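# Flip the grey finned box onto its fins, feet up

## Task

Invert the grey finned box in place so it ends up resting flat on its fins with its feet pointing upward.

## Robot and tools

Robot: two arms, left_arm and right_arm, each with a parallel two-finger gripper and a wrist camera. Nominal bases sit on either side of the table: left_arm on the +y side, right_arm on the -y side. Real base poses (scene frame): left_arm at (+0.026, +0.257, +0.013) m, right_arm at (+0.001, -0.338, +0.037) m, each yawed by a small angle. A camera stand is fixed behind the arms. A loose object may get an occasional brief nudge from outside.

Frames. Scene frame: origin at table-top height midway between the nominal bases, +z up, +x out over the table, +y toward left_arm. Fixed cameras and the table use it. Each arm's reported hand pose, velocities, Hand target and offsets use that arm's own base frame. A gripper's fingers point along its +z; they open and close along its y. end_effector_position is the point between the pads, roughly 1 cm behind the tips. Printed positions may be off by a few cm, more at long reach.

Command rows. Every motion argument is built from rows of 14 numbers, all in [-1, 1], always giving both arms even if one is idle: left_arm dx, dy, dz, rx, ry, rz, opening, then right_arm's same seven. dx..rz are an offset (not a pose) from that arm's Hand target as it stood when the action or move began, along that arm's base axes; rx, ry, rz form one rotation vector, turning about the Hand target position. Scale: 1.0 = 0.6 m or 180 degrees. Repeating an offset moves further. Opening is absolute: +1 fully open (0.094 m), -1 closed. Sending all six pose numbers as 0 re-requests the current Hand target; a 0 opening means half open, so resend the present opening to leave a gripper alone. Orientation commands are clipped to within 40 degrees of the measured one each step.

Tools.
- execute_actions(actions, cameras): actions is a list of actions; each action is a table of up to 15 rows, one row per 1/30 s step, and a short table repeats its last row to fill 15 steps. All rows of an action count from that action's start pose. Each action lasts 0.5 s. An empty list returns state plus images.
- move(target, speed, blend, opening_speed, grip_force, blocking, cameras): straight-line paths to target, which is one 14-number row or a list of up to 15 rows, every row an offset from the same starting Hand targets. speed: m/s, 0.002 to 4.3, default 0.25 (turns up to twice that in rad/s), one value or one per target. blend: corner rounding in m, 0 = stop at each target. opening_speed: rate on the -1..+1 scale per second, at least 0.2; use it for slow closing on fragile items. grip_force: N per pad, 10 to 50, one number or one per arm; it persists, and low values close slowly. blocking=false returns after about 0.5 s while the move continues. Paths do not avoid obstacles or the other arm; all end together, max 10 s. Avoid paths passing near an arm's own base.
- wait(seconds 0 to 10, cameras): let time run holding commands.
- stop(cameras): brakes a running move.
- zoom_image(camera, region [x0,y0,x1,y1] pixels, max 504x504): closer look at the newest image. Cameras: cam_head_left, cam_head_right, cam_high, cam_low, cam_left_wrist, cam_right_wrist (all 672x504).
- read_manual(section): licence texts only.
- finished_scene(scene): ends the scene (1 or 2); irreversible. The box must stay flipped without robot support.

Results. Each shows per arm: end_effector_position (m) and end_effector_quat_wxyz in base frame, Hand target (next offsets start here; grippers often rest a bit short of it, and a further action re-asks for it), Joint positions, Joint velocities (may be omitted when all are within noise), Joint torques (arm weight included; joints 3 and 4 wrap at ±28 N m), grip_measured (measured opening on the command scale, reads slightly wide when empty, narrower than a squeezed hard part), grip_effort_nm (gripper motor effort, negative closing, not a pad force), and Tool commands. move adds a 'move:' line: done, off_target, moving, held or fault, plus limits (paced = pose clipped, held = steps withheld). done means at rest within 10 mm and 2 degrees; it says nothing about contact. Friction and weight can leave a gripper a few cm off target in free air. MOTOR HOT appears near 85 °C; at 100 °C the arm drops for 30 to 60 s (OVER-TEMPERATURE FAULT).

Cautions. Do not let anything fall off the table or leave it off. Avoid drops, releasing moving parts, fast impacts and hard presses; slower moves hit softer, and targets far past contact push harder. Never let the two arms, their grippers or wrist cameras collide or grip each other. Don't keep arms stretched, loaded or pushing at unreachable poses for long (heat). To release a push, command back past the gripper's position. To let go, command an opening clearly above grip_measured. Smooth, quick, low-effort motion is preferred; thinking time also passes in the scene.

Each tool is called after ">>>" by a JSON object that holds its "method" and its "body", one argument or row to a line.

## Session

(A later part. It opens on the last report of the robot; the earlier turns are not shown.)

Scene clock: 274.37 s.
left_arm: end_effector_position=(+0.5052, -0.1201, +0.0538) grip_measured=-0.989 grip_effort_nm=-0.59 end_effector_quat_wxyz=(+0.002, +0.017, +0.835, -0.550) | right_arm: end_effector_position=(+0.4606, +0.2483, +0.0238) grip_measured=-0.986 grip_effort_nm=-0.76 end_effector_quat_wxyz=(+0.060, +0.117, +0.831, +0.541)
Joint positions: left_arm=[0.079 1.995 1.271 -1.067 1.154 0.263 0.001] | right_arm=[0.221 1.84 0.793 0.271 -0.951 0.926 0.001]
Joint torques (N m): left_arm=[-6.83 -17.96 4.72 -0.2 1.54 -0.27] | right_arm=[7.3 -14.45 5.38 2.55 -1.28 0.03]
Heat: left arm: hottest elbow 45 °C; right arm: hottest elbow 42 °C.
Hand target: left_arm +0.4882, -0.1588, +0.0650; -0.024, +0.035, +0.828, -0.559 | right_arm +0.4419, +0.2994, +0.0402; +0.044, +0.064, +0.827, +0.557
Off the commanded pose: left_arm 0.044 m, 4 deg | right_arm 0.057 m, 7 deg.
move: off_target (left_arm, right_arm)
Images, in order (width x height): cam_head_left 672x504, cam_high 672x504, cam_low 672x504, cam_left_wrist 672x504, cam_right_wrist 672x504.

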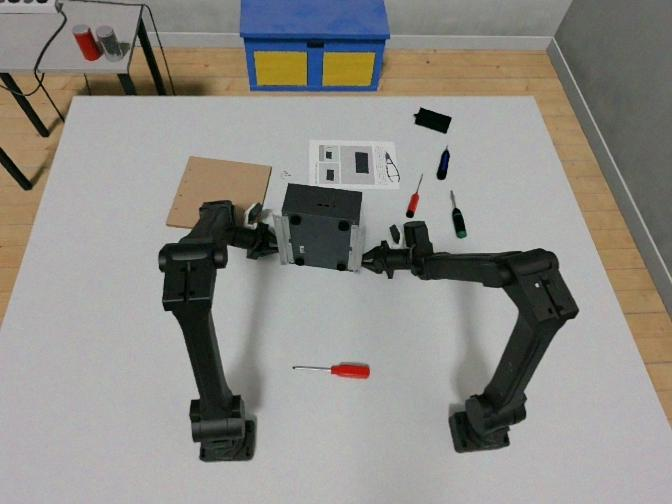

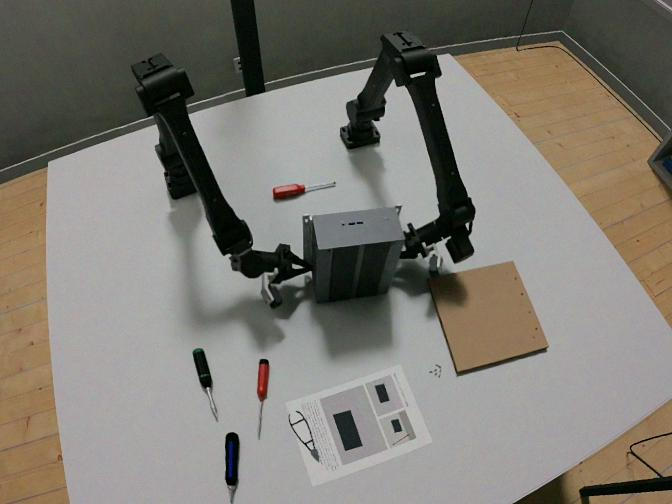

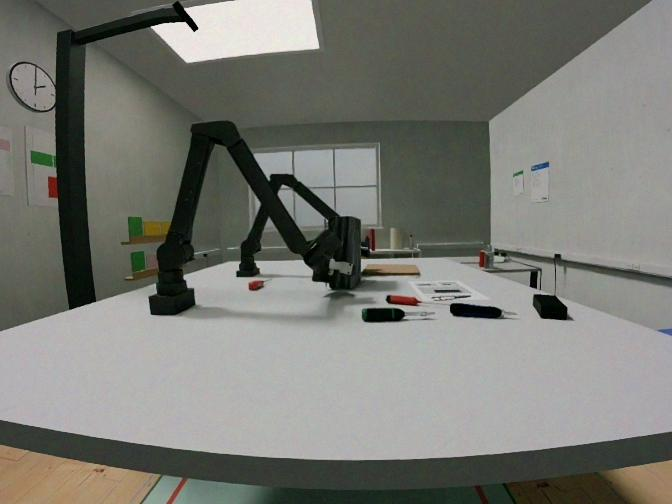

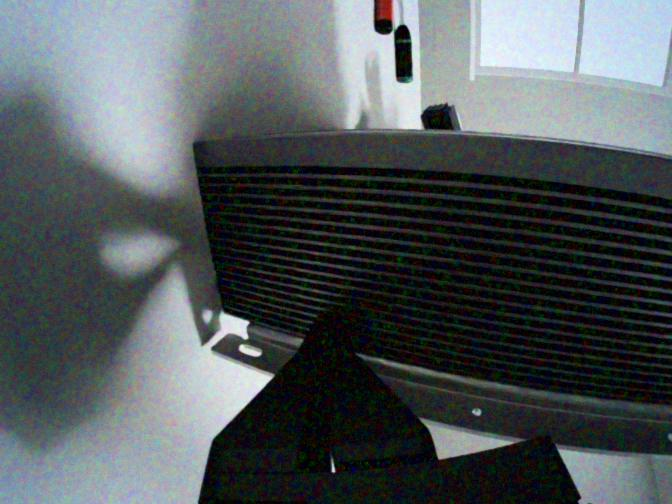

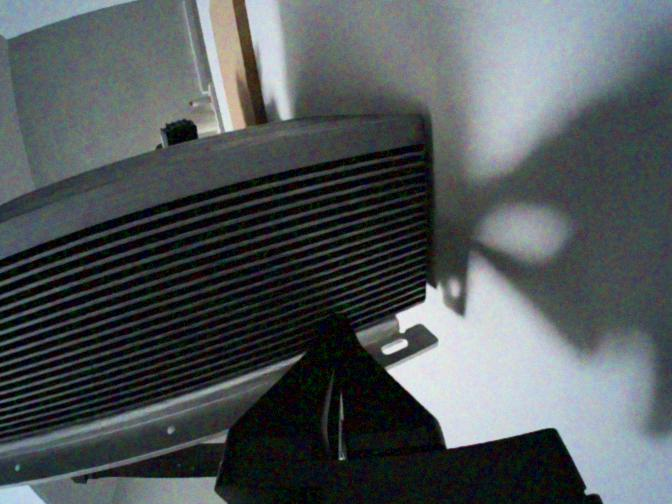

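>>> {"method": "move", "body": {
  "target": [-0.365,-0.005,0.0,0,0,0,-1,-0.337,0.0183,0,0,0,0,-1],
  "speed": 0.08,
  "cameras": ["cam_high","cam_head_left","cam_low"]
}}

Scene clock: 286.97 s.
left_arm: end_effector_position=(+0.3019, -0.1230, +0.0570) grip_measured=-0.989 grip_effort_nm=-0.59 end_effector_quat_wxyz=(+0.017, +0.012, +0.845, -0.534) | right_arm: end_effector_position=(+0.2427, +0.2603, +0.0134) grip_measured=-0.986 grip_effort_nm=-0.76 end_effector_quat_wxyz=(+0.050, +0.136, +0.842, +0.519)
Joint positions: left_arm=[0.115 1.562 0.635 -0.845 1.117 0.269 0.001] | right_arm=[0.499 1.566 0.218 0.707 -0.706 1.183 0.001]
Joint torques (N m): left_arm=[-9 -9.35 1.96 -0.7 2.86 -0.11] | right_arm=[8.35 -6.53 6.84 3.64 -1.79 0.04]
Heat: left arm: hottest elbow 43 °C; right arm: hottest elbow 41 °C.
Hand target: left_arm +0.2692, -0.1618, +0.0650; -0.023, +0.035, +0.828, -0.559 | right_arm +0.2397, +0.3104, +0.0402; +0.044, +0.064, +0.827, +0.557
Off the commanded pose: left_arm 0.051 m, 6 deg | right_arm 0.057 m, 9 deg.
move: off_target (left_arm, right_arm)
Images, in order (width x height): cam_head_left 672x504, cam_high 672x504, cam_low 672x504.

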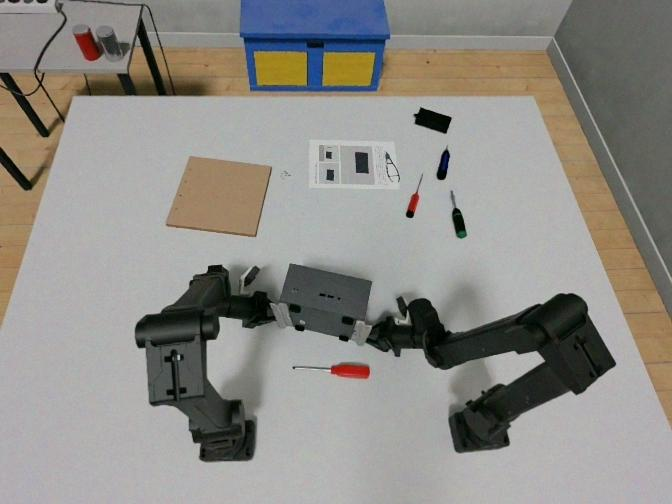

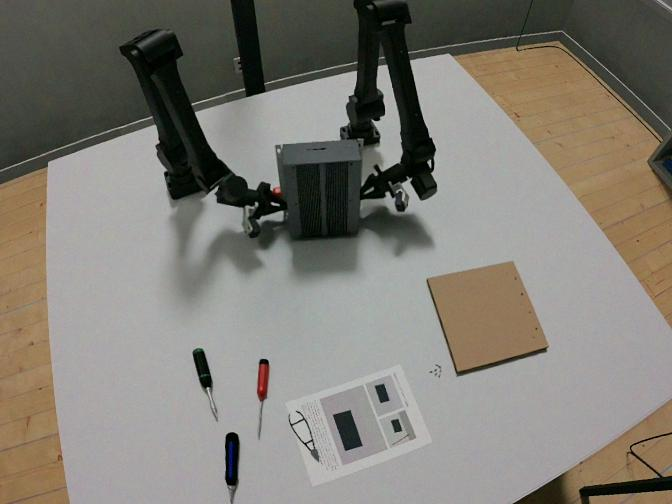

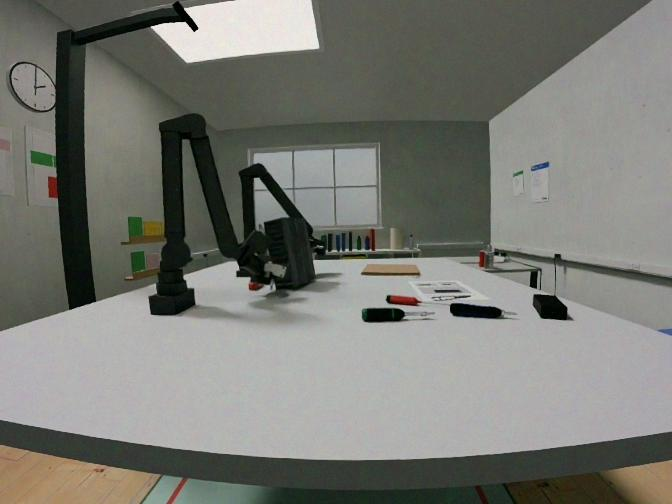

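>>> {"method": "move", "body": {
  "target": [0.05,0,-0.02,0,0,0,-1,0.05,0,-0.045,0,0,0,-1],
  "speed": 0.04,
  "cameras": ["cam_high","cam_head_left","cam_low","cam_left_wrist","cam_right_wrist"]
}}

Scene clock: 312.97 s.
left_arm: end_effector_position=(+0.3235, -0.1250, +0.0602) grip_measured=-0.989 grip_effort_nm=-0.59 end_effector_quat_wxyz=(+0.030, +0.022, +0.839, -0.543) | right_arm: end_effector_position=(+0.2344, +0.2667, -0.0090) grip_measured=-0.986 grip_effort_nm=-0.76 end_effector_quat_wxyz=(+0.009, +0.123, +0.844, +0.523)
Joint positions: left_arm=[0.107 1.6 0.685 -0.828 1.142 0.27 0.001] | right_arm=[0.499 1.704 0.243 0.769 -0.781 1.17 0.001]
Joint torques (N m): left_arm=[-8.82 -6.36 3.73 -0.29 1.84 -0.28] | right_arm=[3.55 -6.12 9.33 3.63 -0.46 -0.21]
Heat: left arm: hottest wrist yaw 42 °C; right arm: hottest elbow 39 °C.
Hand target: left_arm +0.2992, -0.1619, +0.0530; -0.024, +0.035, +0.828, -0.559 | right_arm +0.2697, +0.3103, +0.0131; +0.044, +0.064, +0.827, +0.557
Off the commanded pose: left_arm 0.045 m, 7 deg | right_arm 0.060 m, 9 deg.
move: off_target (left_arm, right_arm)
Images, in order (width x height): cam_head_left 672x504, cam_high 672x504, cam_low 672x504, cam_left_wrist 672x504, cam_right_wrist 672x504.

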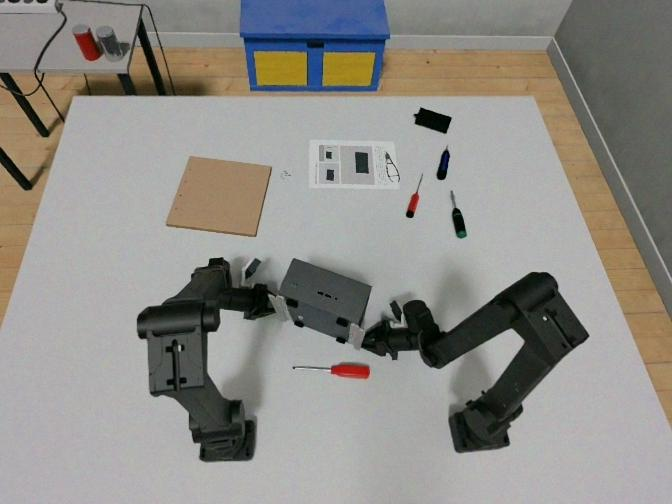

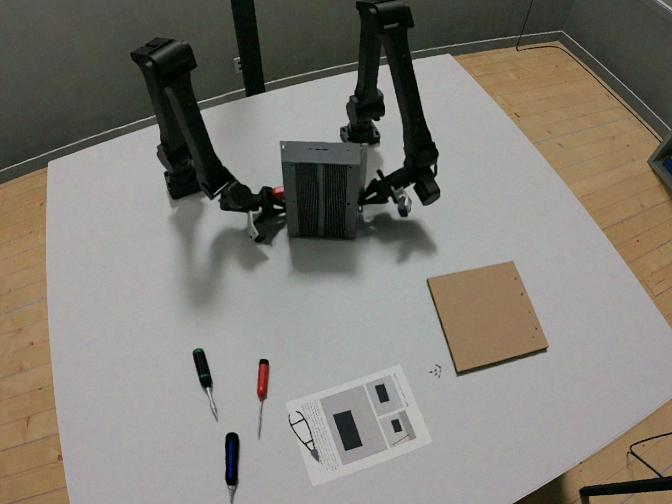

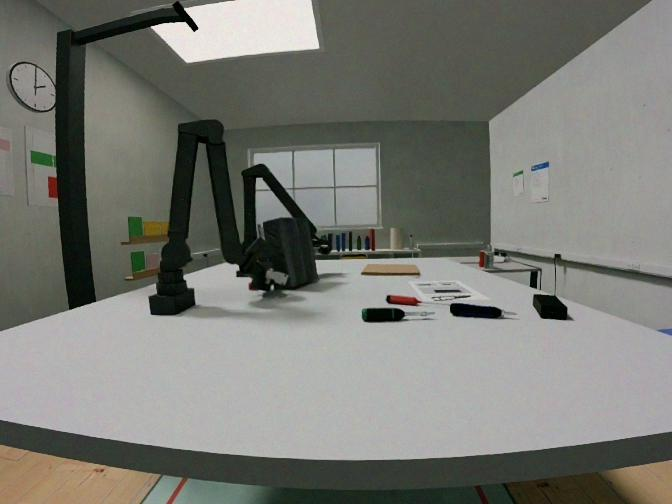

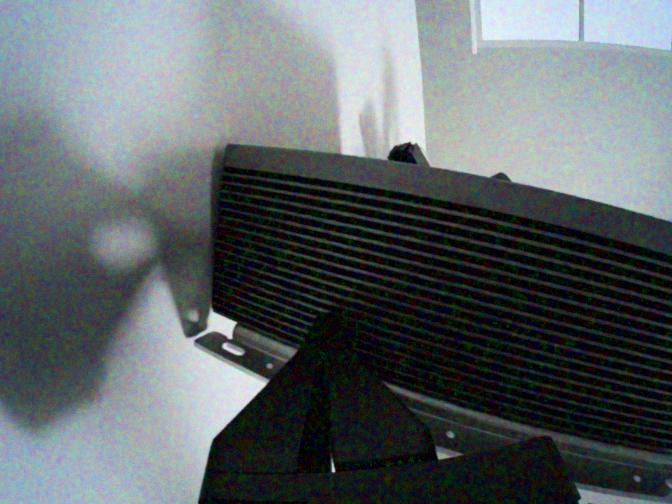

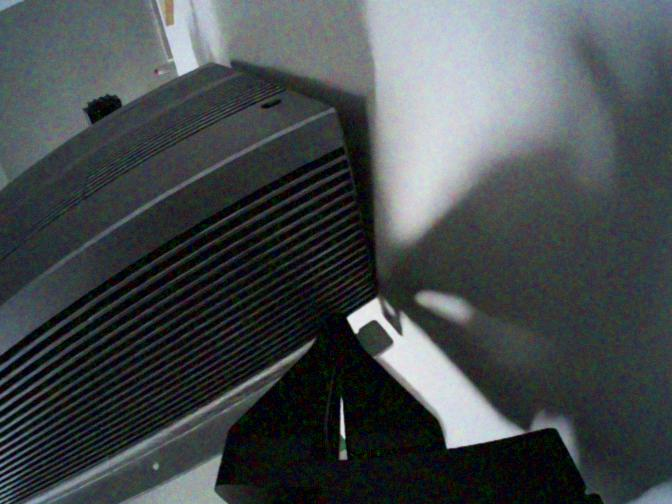

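>>> {"method": "move", "body": {
  "target": [0.056,0.143,0.012,0,0,0,-1,-0.08,-0.1527,-0.013,0,0,0,-1],
  "speed": 0.025,
  "cameras": ["cam_high","cam_head_left","cam_low","cam_left_wrist","cam_right_wrist"]
}}

Scene clock: 348.00 s.
left_arm: end_effector_position=(+0.3246, -0.0811, +0.0623) grip_measured=-0.989 grip_effort_nm=-0.59 end_effector_quat_wxyz=(-0.025, +0.035, +0.829, -0.558) | right_arm: end_effector_position=(+0.2199, +0.2221, +0.0039) grip_measured=-0.986 grip_effort_nm=-0.76 end_effector_quat_wxyz=(+0.038, +0.063, +0.827, +0.557)
Joint positions: left_arm=[0.232 1.763 0.846 -1.312 1.076 0.719 0.001] | right_arm=[0.31 1.668 0.165 0.758 -0.983 0.923 0.001]
Joint torques (N m): left_arm=[0.03 -8.41 6.75 -0.88 0.44 0.05] | right_arm=[-1.85 -6.36 1.25 1.16 -0.55 -0.2]
Heat: left arm: hottest elbow 39 °C; right arm: hottest elbow 41 °C.
Hand target: left_arm +0.3327, -0.0761, +0.0602; -0.024, +0.035, +0.828, -0.559 | right_arm +0.2218, +0.2187, +0.0053; +0.044, +0.064, +0.827, +0.557
Off the commanded pose: left_arm 0.010 m, 0 deg | right_arm 0.004 m, 1 deg.
move: done
Images, in order (width x height): cam_head_left 672x504, cam_high 672x504, cam_low 672x504, cam_left_wrist 672x504, cam_right_wrist 672x504.

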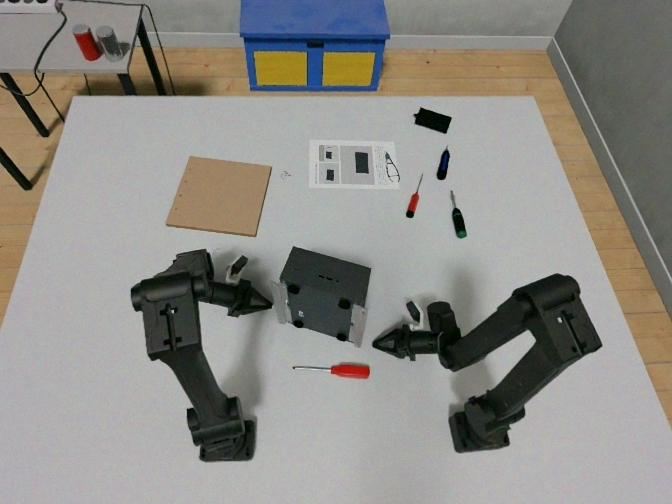

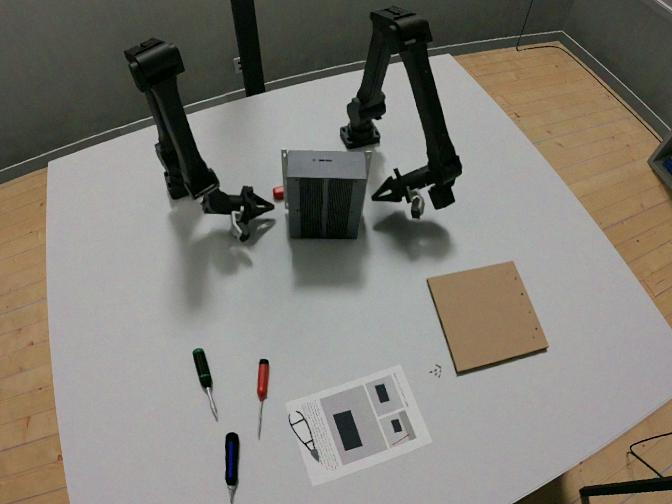

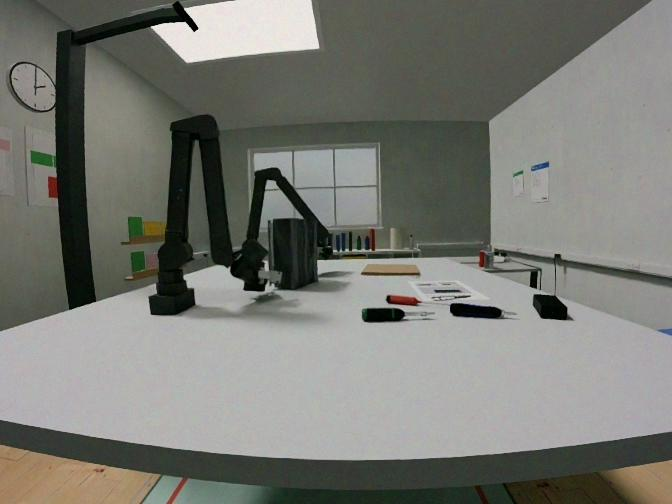

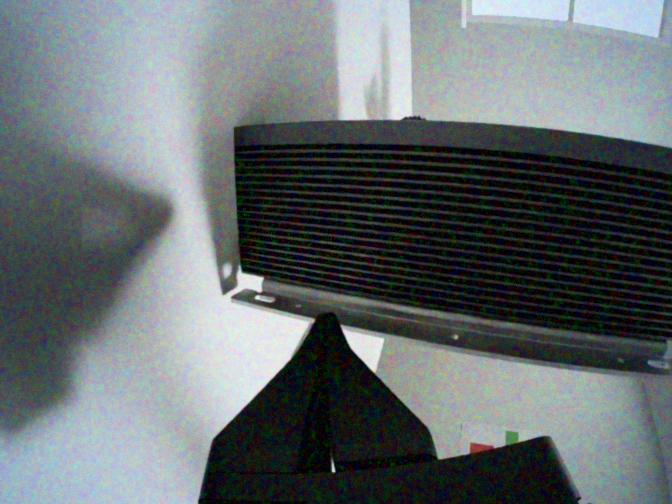

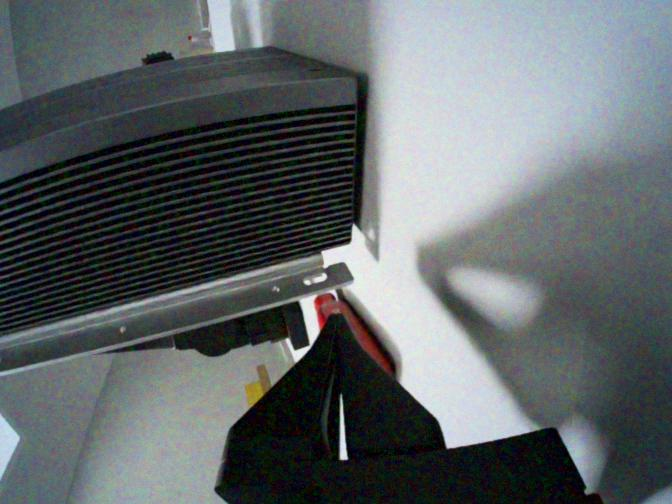

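>>> {"method": "move", "body": {
  "target": [
    [0.06,0,0,0,0,0,-1,0.083,0,0.033,0,0,0,-1],
    [0.035,-0.148,0,0,0,0,-1,0.0817,0.1067,0.033,0,0,0,-1],
    [-0.0717,-0.158,0,0,0,0,-1,0.025,0.153,0.033,0,0,0,-1]
  ],
  "speed": [0.08,0.06,0.05],
  "blend": [0.005,0,0],
  "cameras": ["cam_high","cam_head_left","cam_low","cam_left_wrist","cam_right_wrist"]
}}

Scene clock: 415.97 s.
left_arm: end_effector_position=(+0.3377, -0.1379, +0.0646) grip_measured=-0.989 grip_effort_nm=-0.58 end_effector_quat_wxyz=(+0.041, +0.037, +0.839, -0.541) | right_arm: end_effector_position=(+0.2138, +0.2779, +0.0045) grip_measured=-0.986 grip_effort_nm=-0.76 end_effector_quat_wxyz=(+0.016, +0.101, +0.843, +0.528)
Joint positions: left_arm=[0.063 1.596 0.703 -0.749 1.146 0.197 0.001] | right_arm=[0.577 1.636 0.205 0.792 -0.735 1.197 0.001]
Joint torques (N m): left_arm=[-7.65 -9.76 0.5 -1.16 1.92 -0.27] | right_arm=[2.43 -4.78 7.1 3.92 0.09 -0.02]
Heat: left arm: hottest elbow 40 °C; right arm: hottest elbow 35 °C.
Hand target: left_arm +0.2898, -0.1708, +0.0602; -0.023, +0.035, +0.828, -0.559 | right_arm +0.2367, +0.3105, +0.0250; +0.044, +0.064, +0.827, +0.557
Off the commanded pose: left_arm 0.058 m, 8 deg | right_arm 0.045 m, 7 deg.
move: off_target (left_arm, right_arm)
Images, in order (width x height): cam_head_left 672x504, cam_high 672x504, cam_low 672x504, cam_left_wrist 672x504, cam_right_wrist 672x504.

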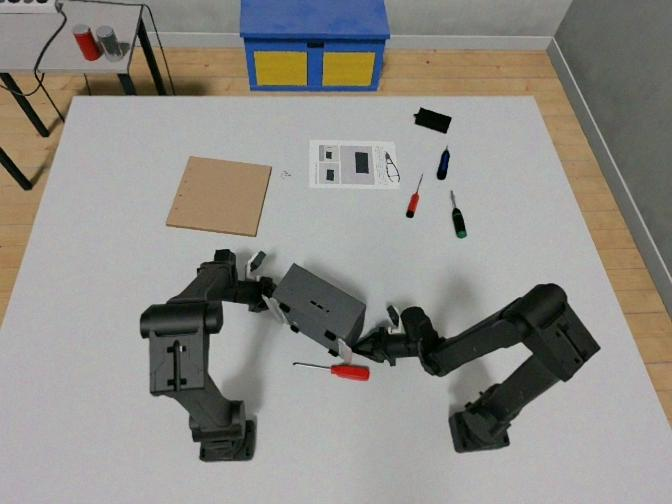

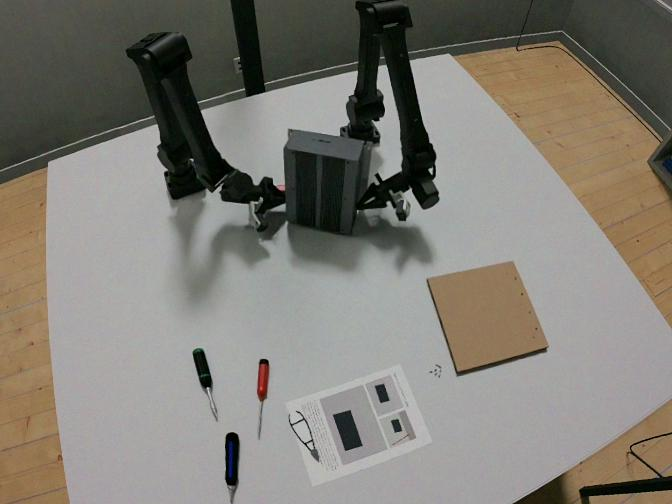

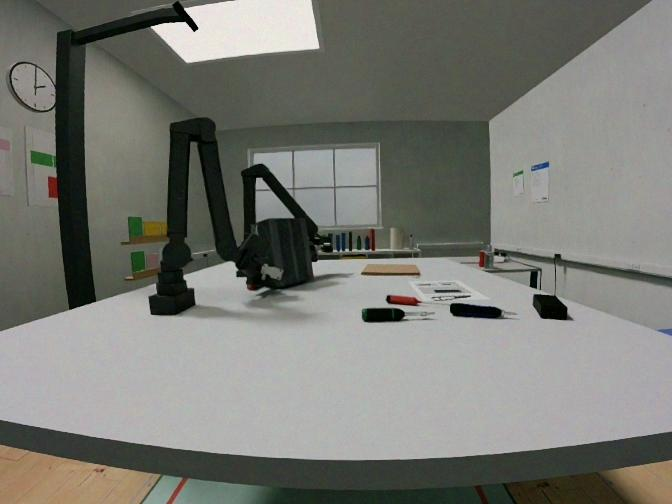

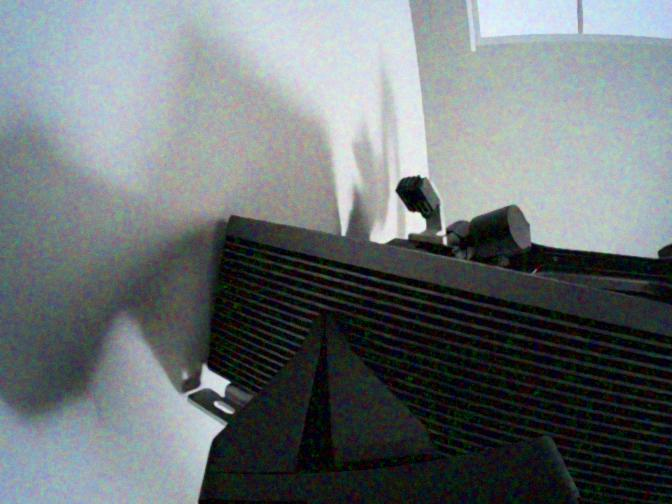

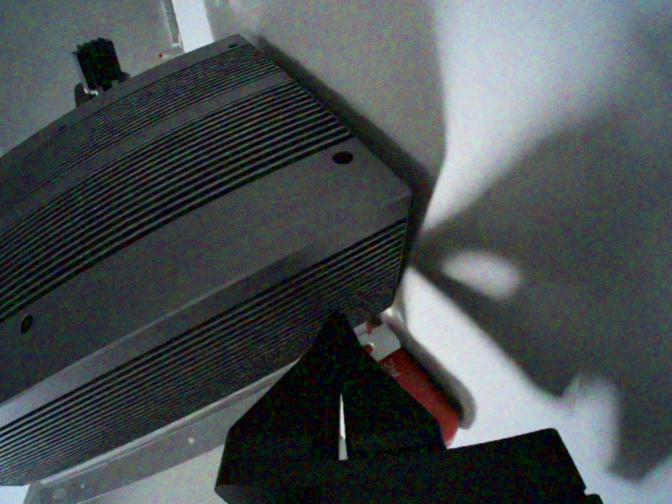

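>>> {"method": "move", "body": {
  "target": [
    [0.06,0.05,0.0,0,0,0,-1,-0.03,-0.06,0,0,0,0,-1],
    [0.11,0.14,0.0,0,0,0,-1,-0.085,-0.18,0.01,0,0,0,-1]
  ],
  "speed": [0.03,0.06],
  "blend": [0.005,0],
  "cameras": ["cam_high","cam_head_left","cam_low","cam_left_wrist","cam_right_wrist"]
}}

>>> {"method": "zoom_image", "body": {
  "camera": "cam_head_left",
  "region": [240, 240, 400, 390]
}}

Scene clock: 448.87 s.
left_arm: end_effector_position=(+0.3471, -0.0916, +0.0626) grip_measured=-0.989 grip_effort_nm=-0.58 end_effector_quat_wxyz=(-0.025, +0.035, +0.828, -0.558) | right_arm: end_effector_position=(+0.1805, +0.2043, +0.0286) grip_measured=-0.986 grip_effort_nm=-0.75 end_effector_quat_wxyz=(+0.036, +0.065, +0.828, +0.556)
Joint positions: left_arm=[0.19 1.785 0.895 -1.275 1.101 0.647 0.001] | right_arm=[0.28 1.361 0.061 0.515 -1.005 0.884 0.001]
Joint torques (N m): left_arm=[0.03 -9 7.01 -0.79 0.47 0.04] | right_arm=[-1.96 -2.55 3.4 1.43 -0.55 -0.19]
Heat: left arm: hottest elbow 38 °C; right arm: hottest elbow 35 °C.
Hand target: left_arm +0.3556, -0.0869, +0.0601; -0.024, +0.035, +0.828, -0.559 | right_arm +0.1857, +0.2025, +0.0311; +0.044, +0.064, +0.827, +0.557
Off the commanded pose: left_arm 0.010 m, 0 deg | right_arm 0.006 m, 1 deg.
move: done
Images, in order (width x height): cam_head_left 672x504, cam_high 672x504, cam_low 672x504, cam_left_wrist 672x504, cam_right_wrist 672x504.

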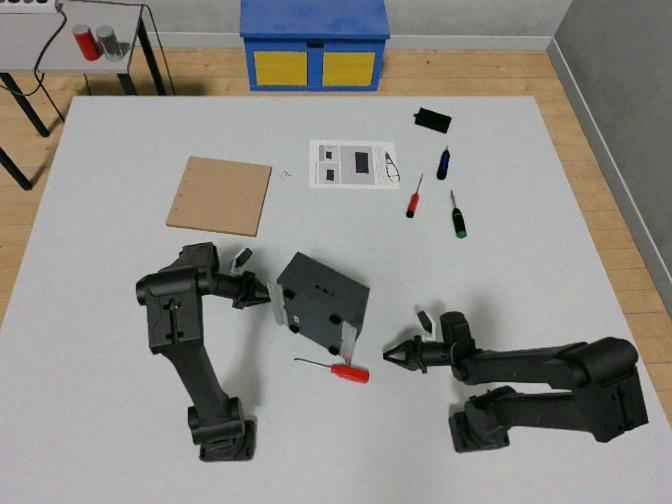

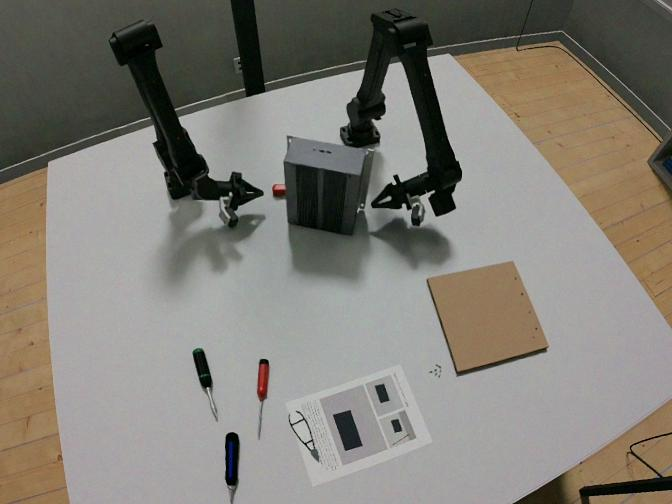

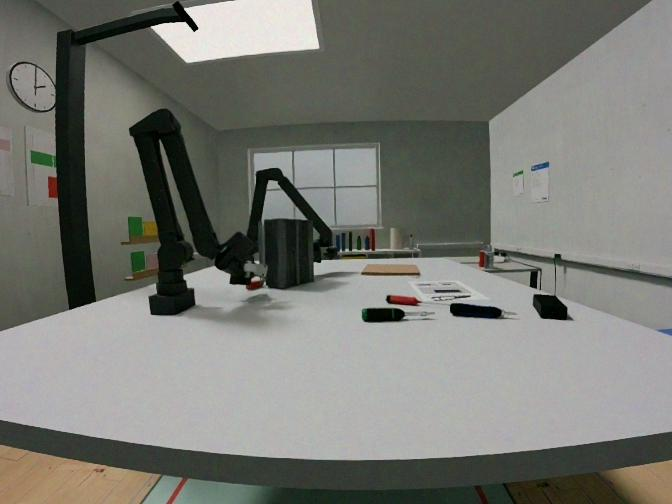

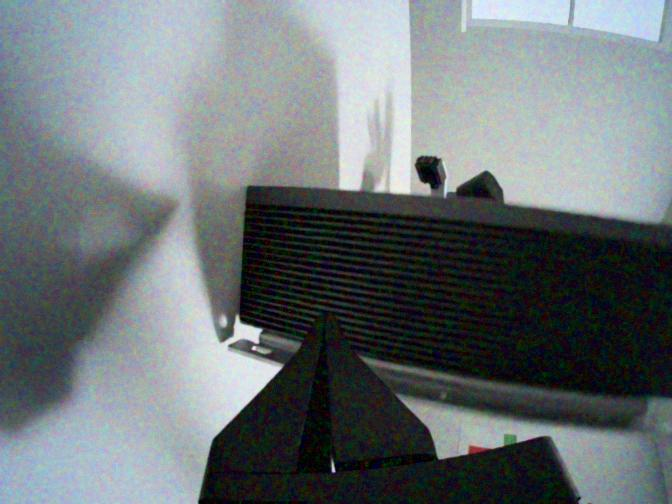

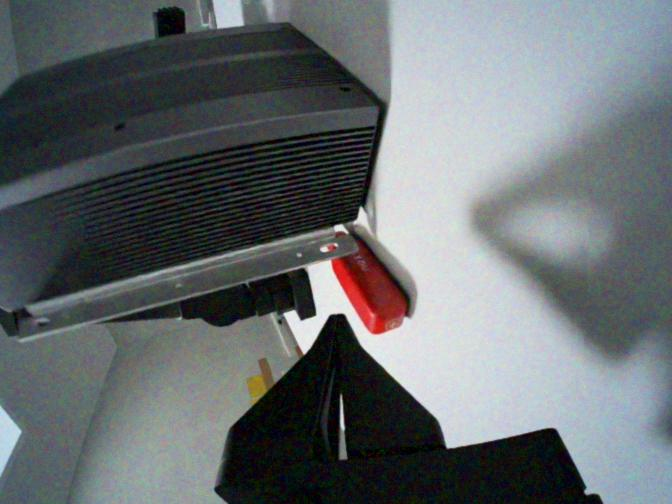

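Scaled by 3.150.

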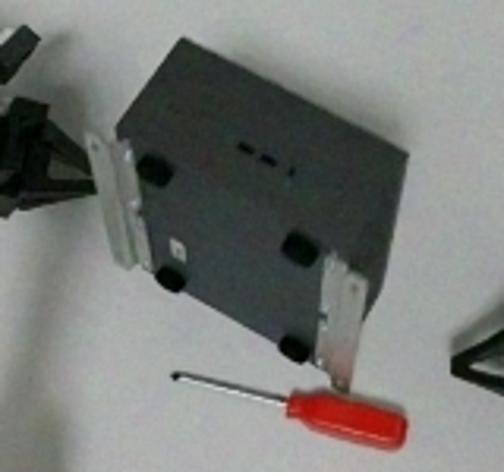

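>>> {"method": "move", "body": {
  "target": [
    [0.145,0.033,-0.033,0,0,0,-1,0,0,0,0,0,0,-1],
    [0.145,-0.1575,-0.033,0,0,0,-1,0,0,0,0,0,0,-1],
    [0.028,-0.1575,-0.033,0,0,0,-1,0,0,0,0,0,0,-1]
  ],
  "speed": [0.1,0.1,0.05],
  "blend": [0.01,0,0],
  "cameras": ["cam_high","cam_head_left","cam_left_wrist"]
}}

Scene clock: 490.70 s.
left_arm: end_effector_position=(+0.3897, -0.1742, +0.0412) grip_measured=-0.989 grip_effort_nm=-0.58 end_effector_quat_wxyz=(-0.003, +0.041, +0.830, -0.557) | right_arm: end_effector_position=(+0.1805, +0.2043, +0.0287) grip_measured=-0.986 grip_effort_nm=-0.75 end_effector_quat_wxyz=(+0.036, +0.064, +0.828, +0.556)
Joint positions: left_arm=[-0.033 1.793 0.873 -0.706 1.18 0.103 0.001] | right_arm=[0.28 1.361 0.061 0.515 -1.005 0.883 0.001]
Joint torques (N m): left_arm=[-2.26 -12.69 3.14 0.2 0.91 -0.28] | right_arm=[-1.67 -2.96 3.49 1.31 -0.6 -0.22]
Heat: left arm: hottest elbow 38 °C; right arm: hottest elbow 34 °C.
Hand target: left_arm +0.3726, -0.1813, +0.0404; -0.023, +0.035, +0.828, -0.559 | right_arm +0.1857, +0.2025, +0.0310; +0.044, +0.064, +0.827, +0.557
Off the commanded pose: left_arm 0.019 m, 2 deg | right_arm 0.006 m, 1 deg.
move: off_target (left_arm)
Images, in order (width x height): cam_head_left 672x504, cam_high 672x504, cam_left_wrist 672x504.

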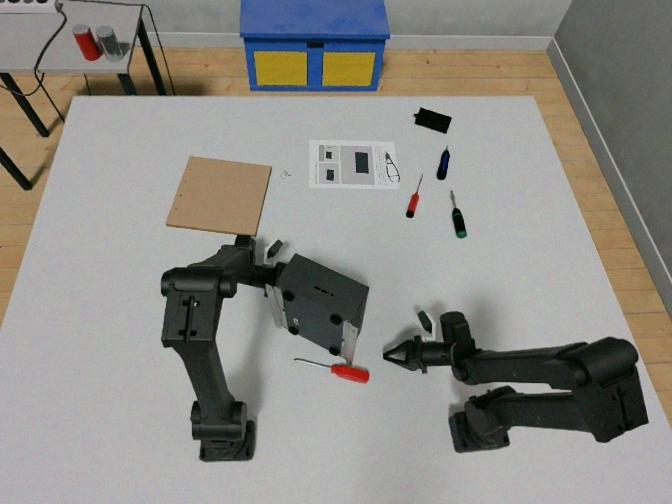

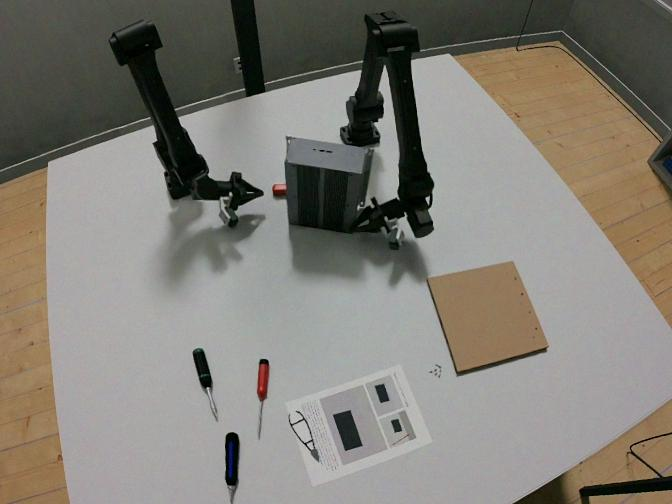

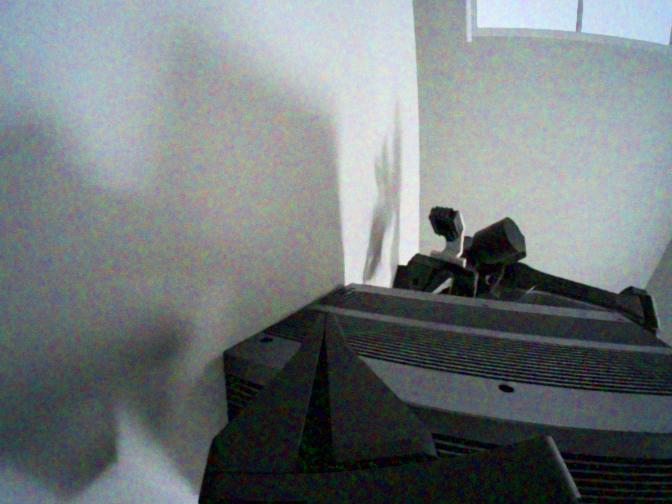

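>>> {"method": "move", "body": {
  "target": [-0.092,0,0,0,0,0,-1,0,0,0,0,0,0,-1],
  "speed": 0.05,
  "cameras": ["cam_high","cam_head_left","cam_left_wrist"]
}}

Scene clock: 496.17 s.
left_arm: end_effector_position=(+0.3291, -0.1731, +0.0398) grip_measured=-0.989 grip_effort_nm=-0.58 end_effector_quat_wxyz=(-0.011, +0.031, +0.830, -0.557) | right_arm: end_effector_position=(+0.1805, +0.2043, +0.0287) grip_measured=-0.986 grip_effort_nm=-0.76 end_effector_quat_wxyz=(+0.036, +0.064, +0.828, +0.556)
Joint positions: left_arm=[-0.035 1.687 0.697 -0.637 1.182 0.077 0.001] | right_arm=[0.28 1.361 0.061 0.515 -1.005 0.883 0.001]
Joint torques (N m): left_arm=[-2.84 -10.29 3.6 0.62 0.86 -0.22] | right_arm=[-1.61 -3.78 3.38 1.33 -0.55 -0.21]
Heat: left arm: hottest elbow 38 °C; right arm: hottest elbow 34 °C.
Hand target: left_arm +0.3174, -0.1814, +0.0405; -0.023, +0.035, +0.828, -0.559 | right_arm +0.1857, +0.2025, +0.0310; +0.044, +0.064, +0.827, +0.557
Off the commanded pose: left_arm 0.014 m, 1 deg | right_arm 0.006 m, 1 deg.
move: off_target (left_arm)
Images, in order (width x height): cam_head_left 672x504, cam_high 672x504, cam_left_wrist 672x504.

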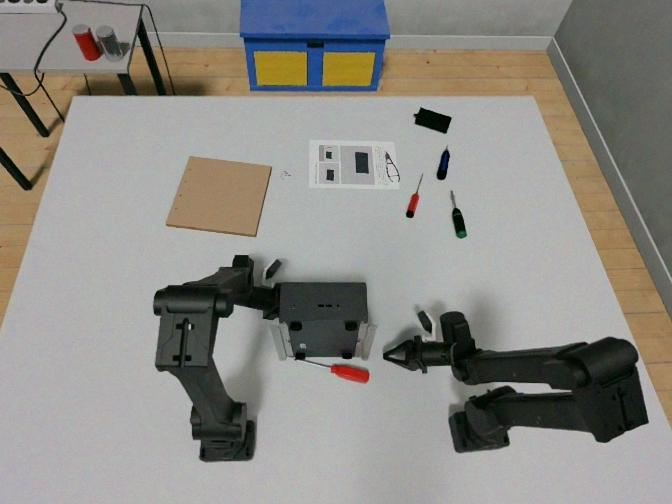

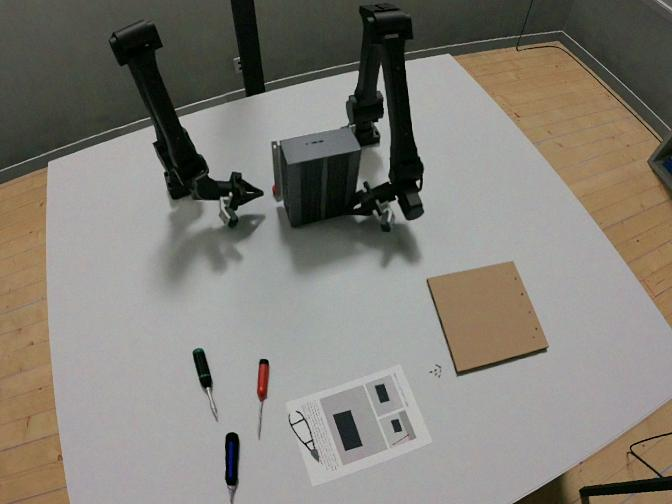

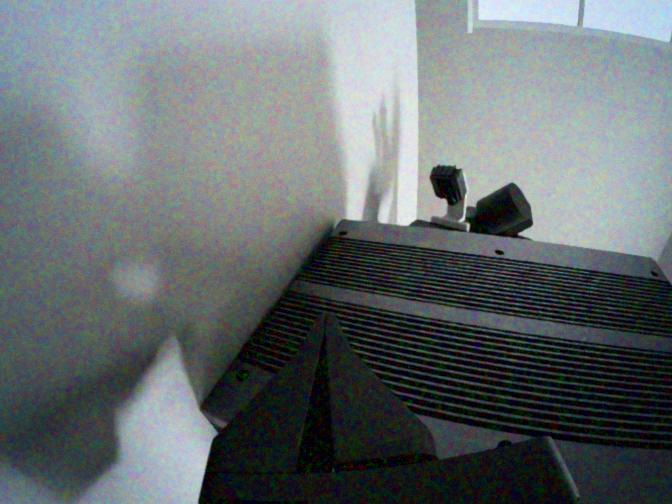

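>>> {"method": "move", "body": {
  "target": [
    [0.033,0,0,0,0,0,-1,0,-0.033,0.083,0,0,0,-1],
    [0.033,0.217,0.05,0,0,0,-1,0.083,-0.033,0.167,0,0,0.0389,-1],
    [-0.1023,0.1498,0.2925,0,0,0.0389,-1,0.1538,0.0008,0.2633,0,0,0.0389,-1]
  ],
  "speed": 0.13,
  "blend": [0.008,0.02,0],
  "cameras": ["cam_high","cam_head_left","cam_left_wrist","cam_right_wrist"]
}}

Scene clock: 531.70 s.
left_arm: end_effector_position=(+0.2597, -0.0882, +0.2140) grip_measured=-0.989 grip_effort_nm=-0.58 end_effector_quat_wxyz=(+0.019, -0.012, +0.830, -0.558) | right_arm: end_effector_position=(+0.2670, +0.1967, +0.1750) grip_measured=-0.986 grip_effort_nm=-0.76 end_effector_quat_wxyz=(+0.005, +0.023, +0.829, +0.558)
Joint positions: left_arm=[0.283 1.218 0.77 -1.641 1.121 0.584 0.001] | right_arm=[0.137 1.076 0.563 -0.656 -1.149 0.455 0.001]
Joint torques (N m): left_arm=[-1.55 -5.48 7.16 -0.64 0.7 -0.28] | right_arm=[-0.09 -3.55 10.5 0.95 -0.49 -0.01]
Heat: left arm: hottest elbow 38 °C; right arm: hottest elbow 35 °C.
Hand target: left_arm +0.2560, -0.0915, +0.2160; +0.011, -0.016, +0.829, -0.559 | right_arm +0.2780, +0.2029, +0.1890; +0.009, +0.014, +0.829, +0.559
Off the commanded pose: left_arm 0.005 m, 1 deg | right_arm 0.019 m, 1 deg.
move: off_target (right_arm)
Images, in order (width x height): cam_head_left 672x504, cam_high 672x504, cam_left_wrist 672x504, cam_right_wrist 672x504.

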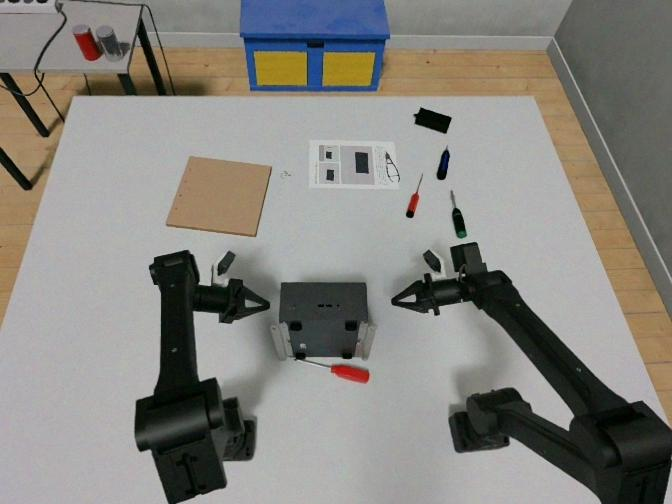

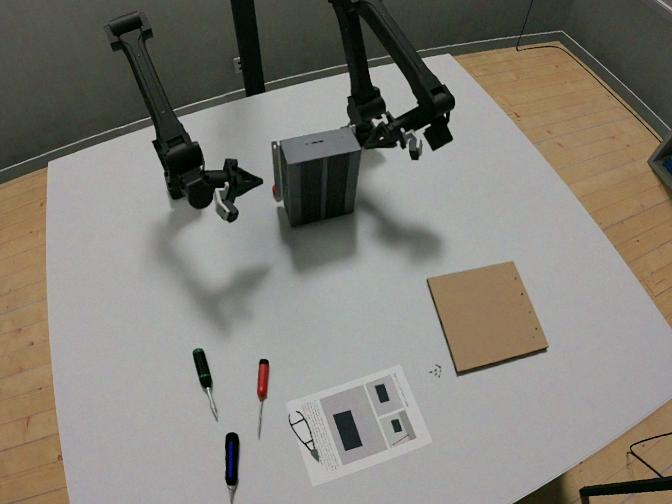

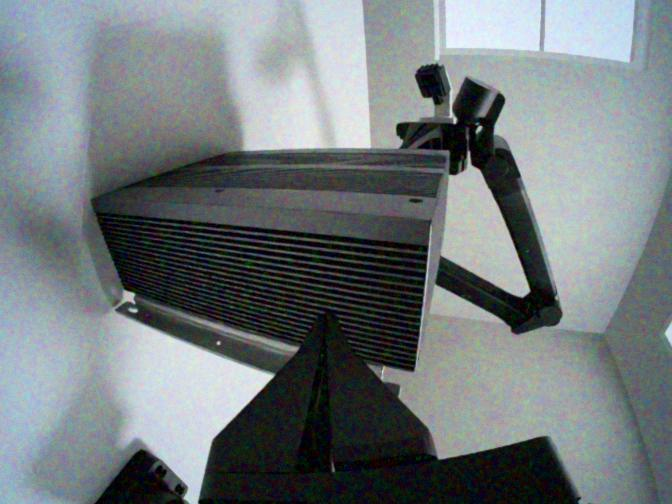

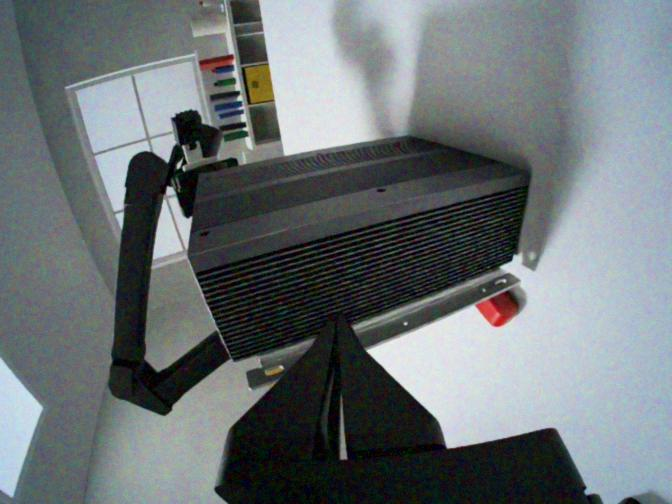

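>>> {"method": "move", "body": {
  "target": [
    [0,-0.023,0.0,0,0,0,-1,-0.033,0.073,0.008,0,0,0,-1],
    [-0.02,-0.132,0.0,0,0,0,-1,-0.053,0.173,0.008,0,0,0,-1]
  ],
  "speed": 0.07,
  "blend": [0.005,0],
  "cameras": ["cam_left_wrist","cam_right_wrist","cam_head_left"]
}}

Scene clock: 559.93 s.
left_arm: end_effector_position=(+0.2718, -0.1217, +0.2205) grip_measured=-0.989 grip_effort_nm=-0.58 end_effector_quat_wxyz=(+0.067, -0.057, +0.840, -0.535) | right_arm: end_effector_position=(+0.2707, +0.2542, +0.1856) grip_measured=-0.986 grip_effort_nm=-0.76 end_effector_quat_wxyz=(+0.045, +0.081, +0.836, +0.541)
Joint positions: left_arm=[0.139 0.994 0.68 -1.143 1.135 -0.068 0.001] | right_arm=[0.386 0.978 0.494 -0.214 -0.878 1.011 0.001]
Joint torques (N m): left_arm=[-12.4 -3.31 6.04 0.46 2.56 -0.27] | right_arm=[10.7 -0.09 9.4 3.85 -1.66 0.04]
Heat: left arm: hottest elbow 39 °C; right arm: hottest elbow 39 °C.
Hand target: left_arm +0.2440, -0.1707, +0.2161; +0.011, -0.016, +0.829, -0.559 | right_arm +0.2461, +0.3067, +0.1938; +0.010, +0.014, +0.829, +0.559
Off the commanded pose: left_arm 0.057 m, 9 deg | right_arm 0.059 m, 9 deg.
move: off_target (left_arm, right_arm)
Images, in order (width x height): cam_head_left 672x504, cam_left_wrist 672x504, cam_right_wrist 672x504.

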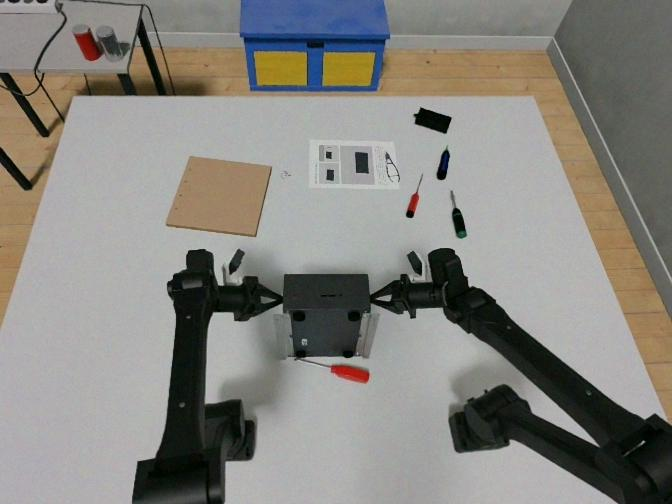

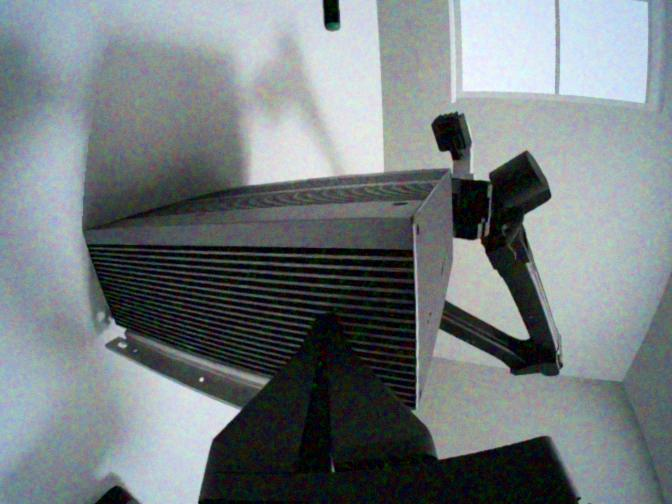

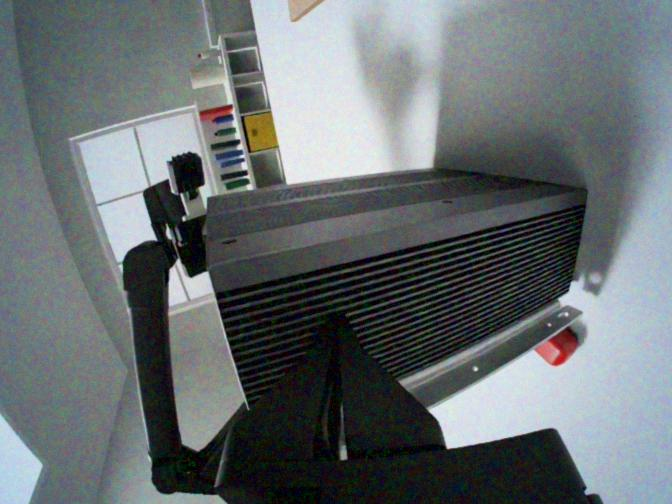

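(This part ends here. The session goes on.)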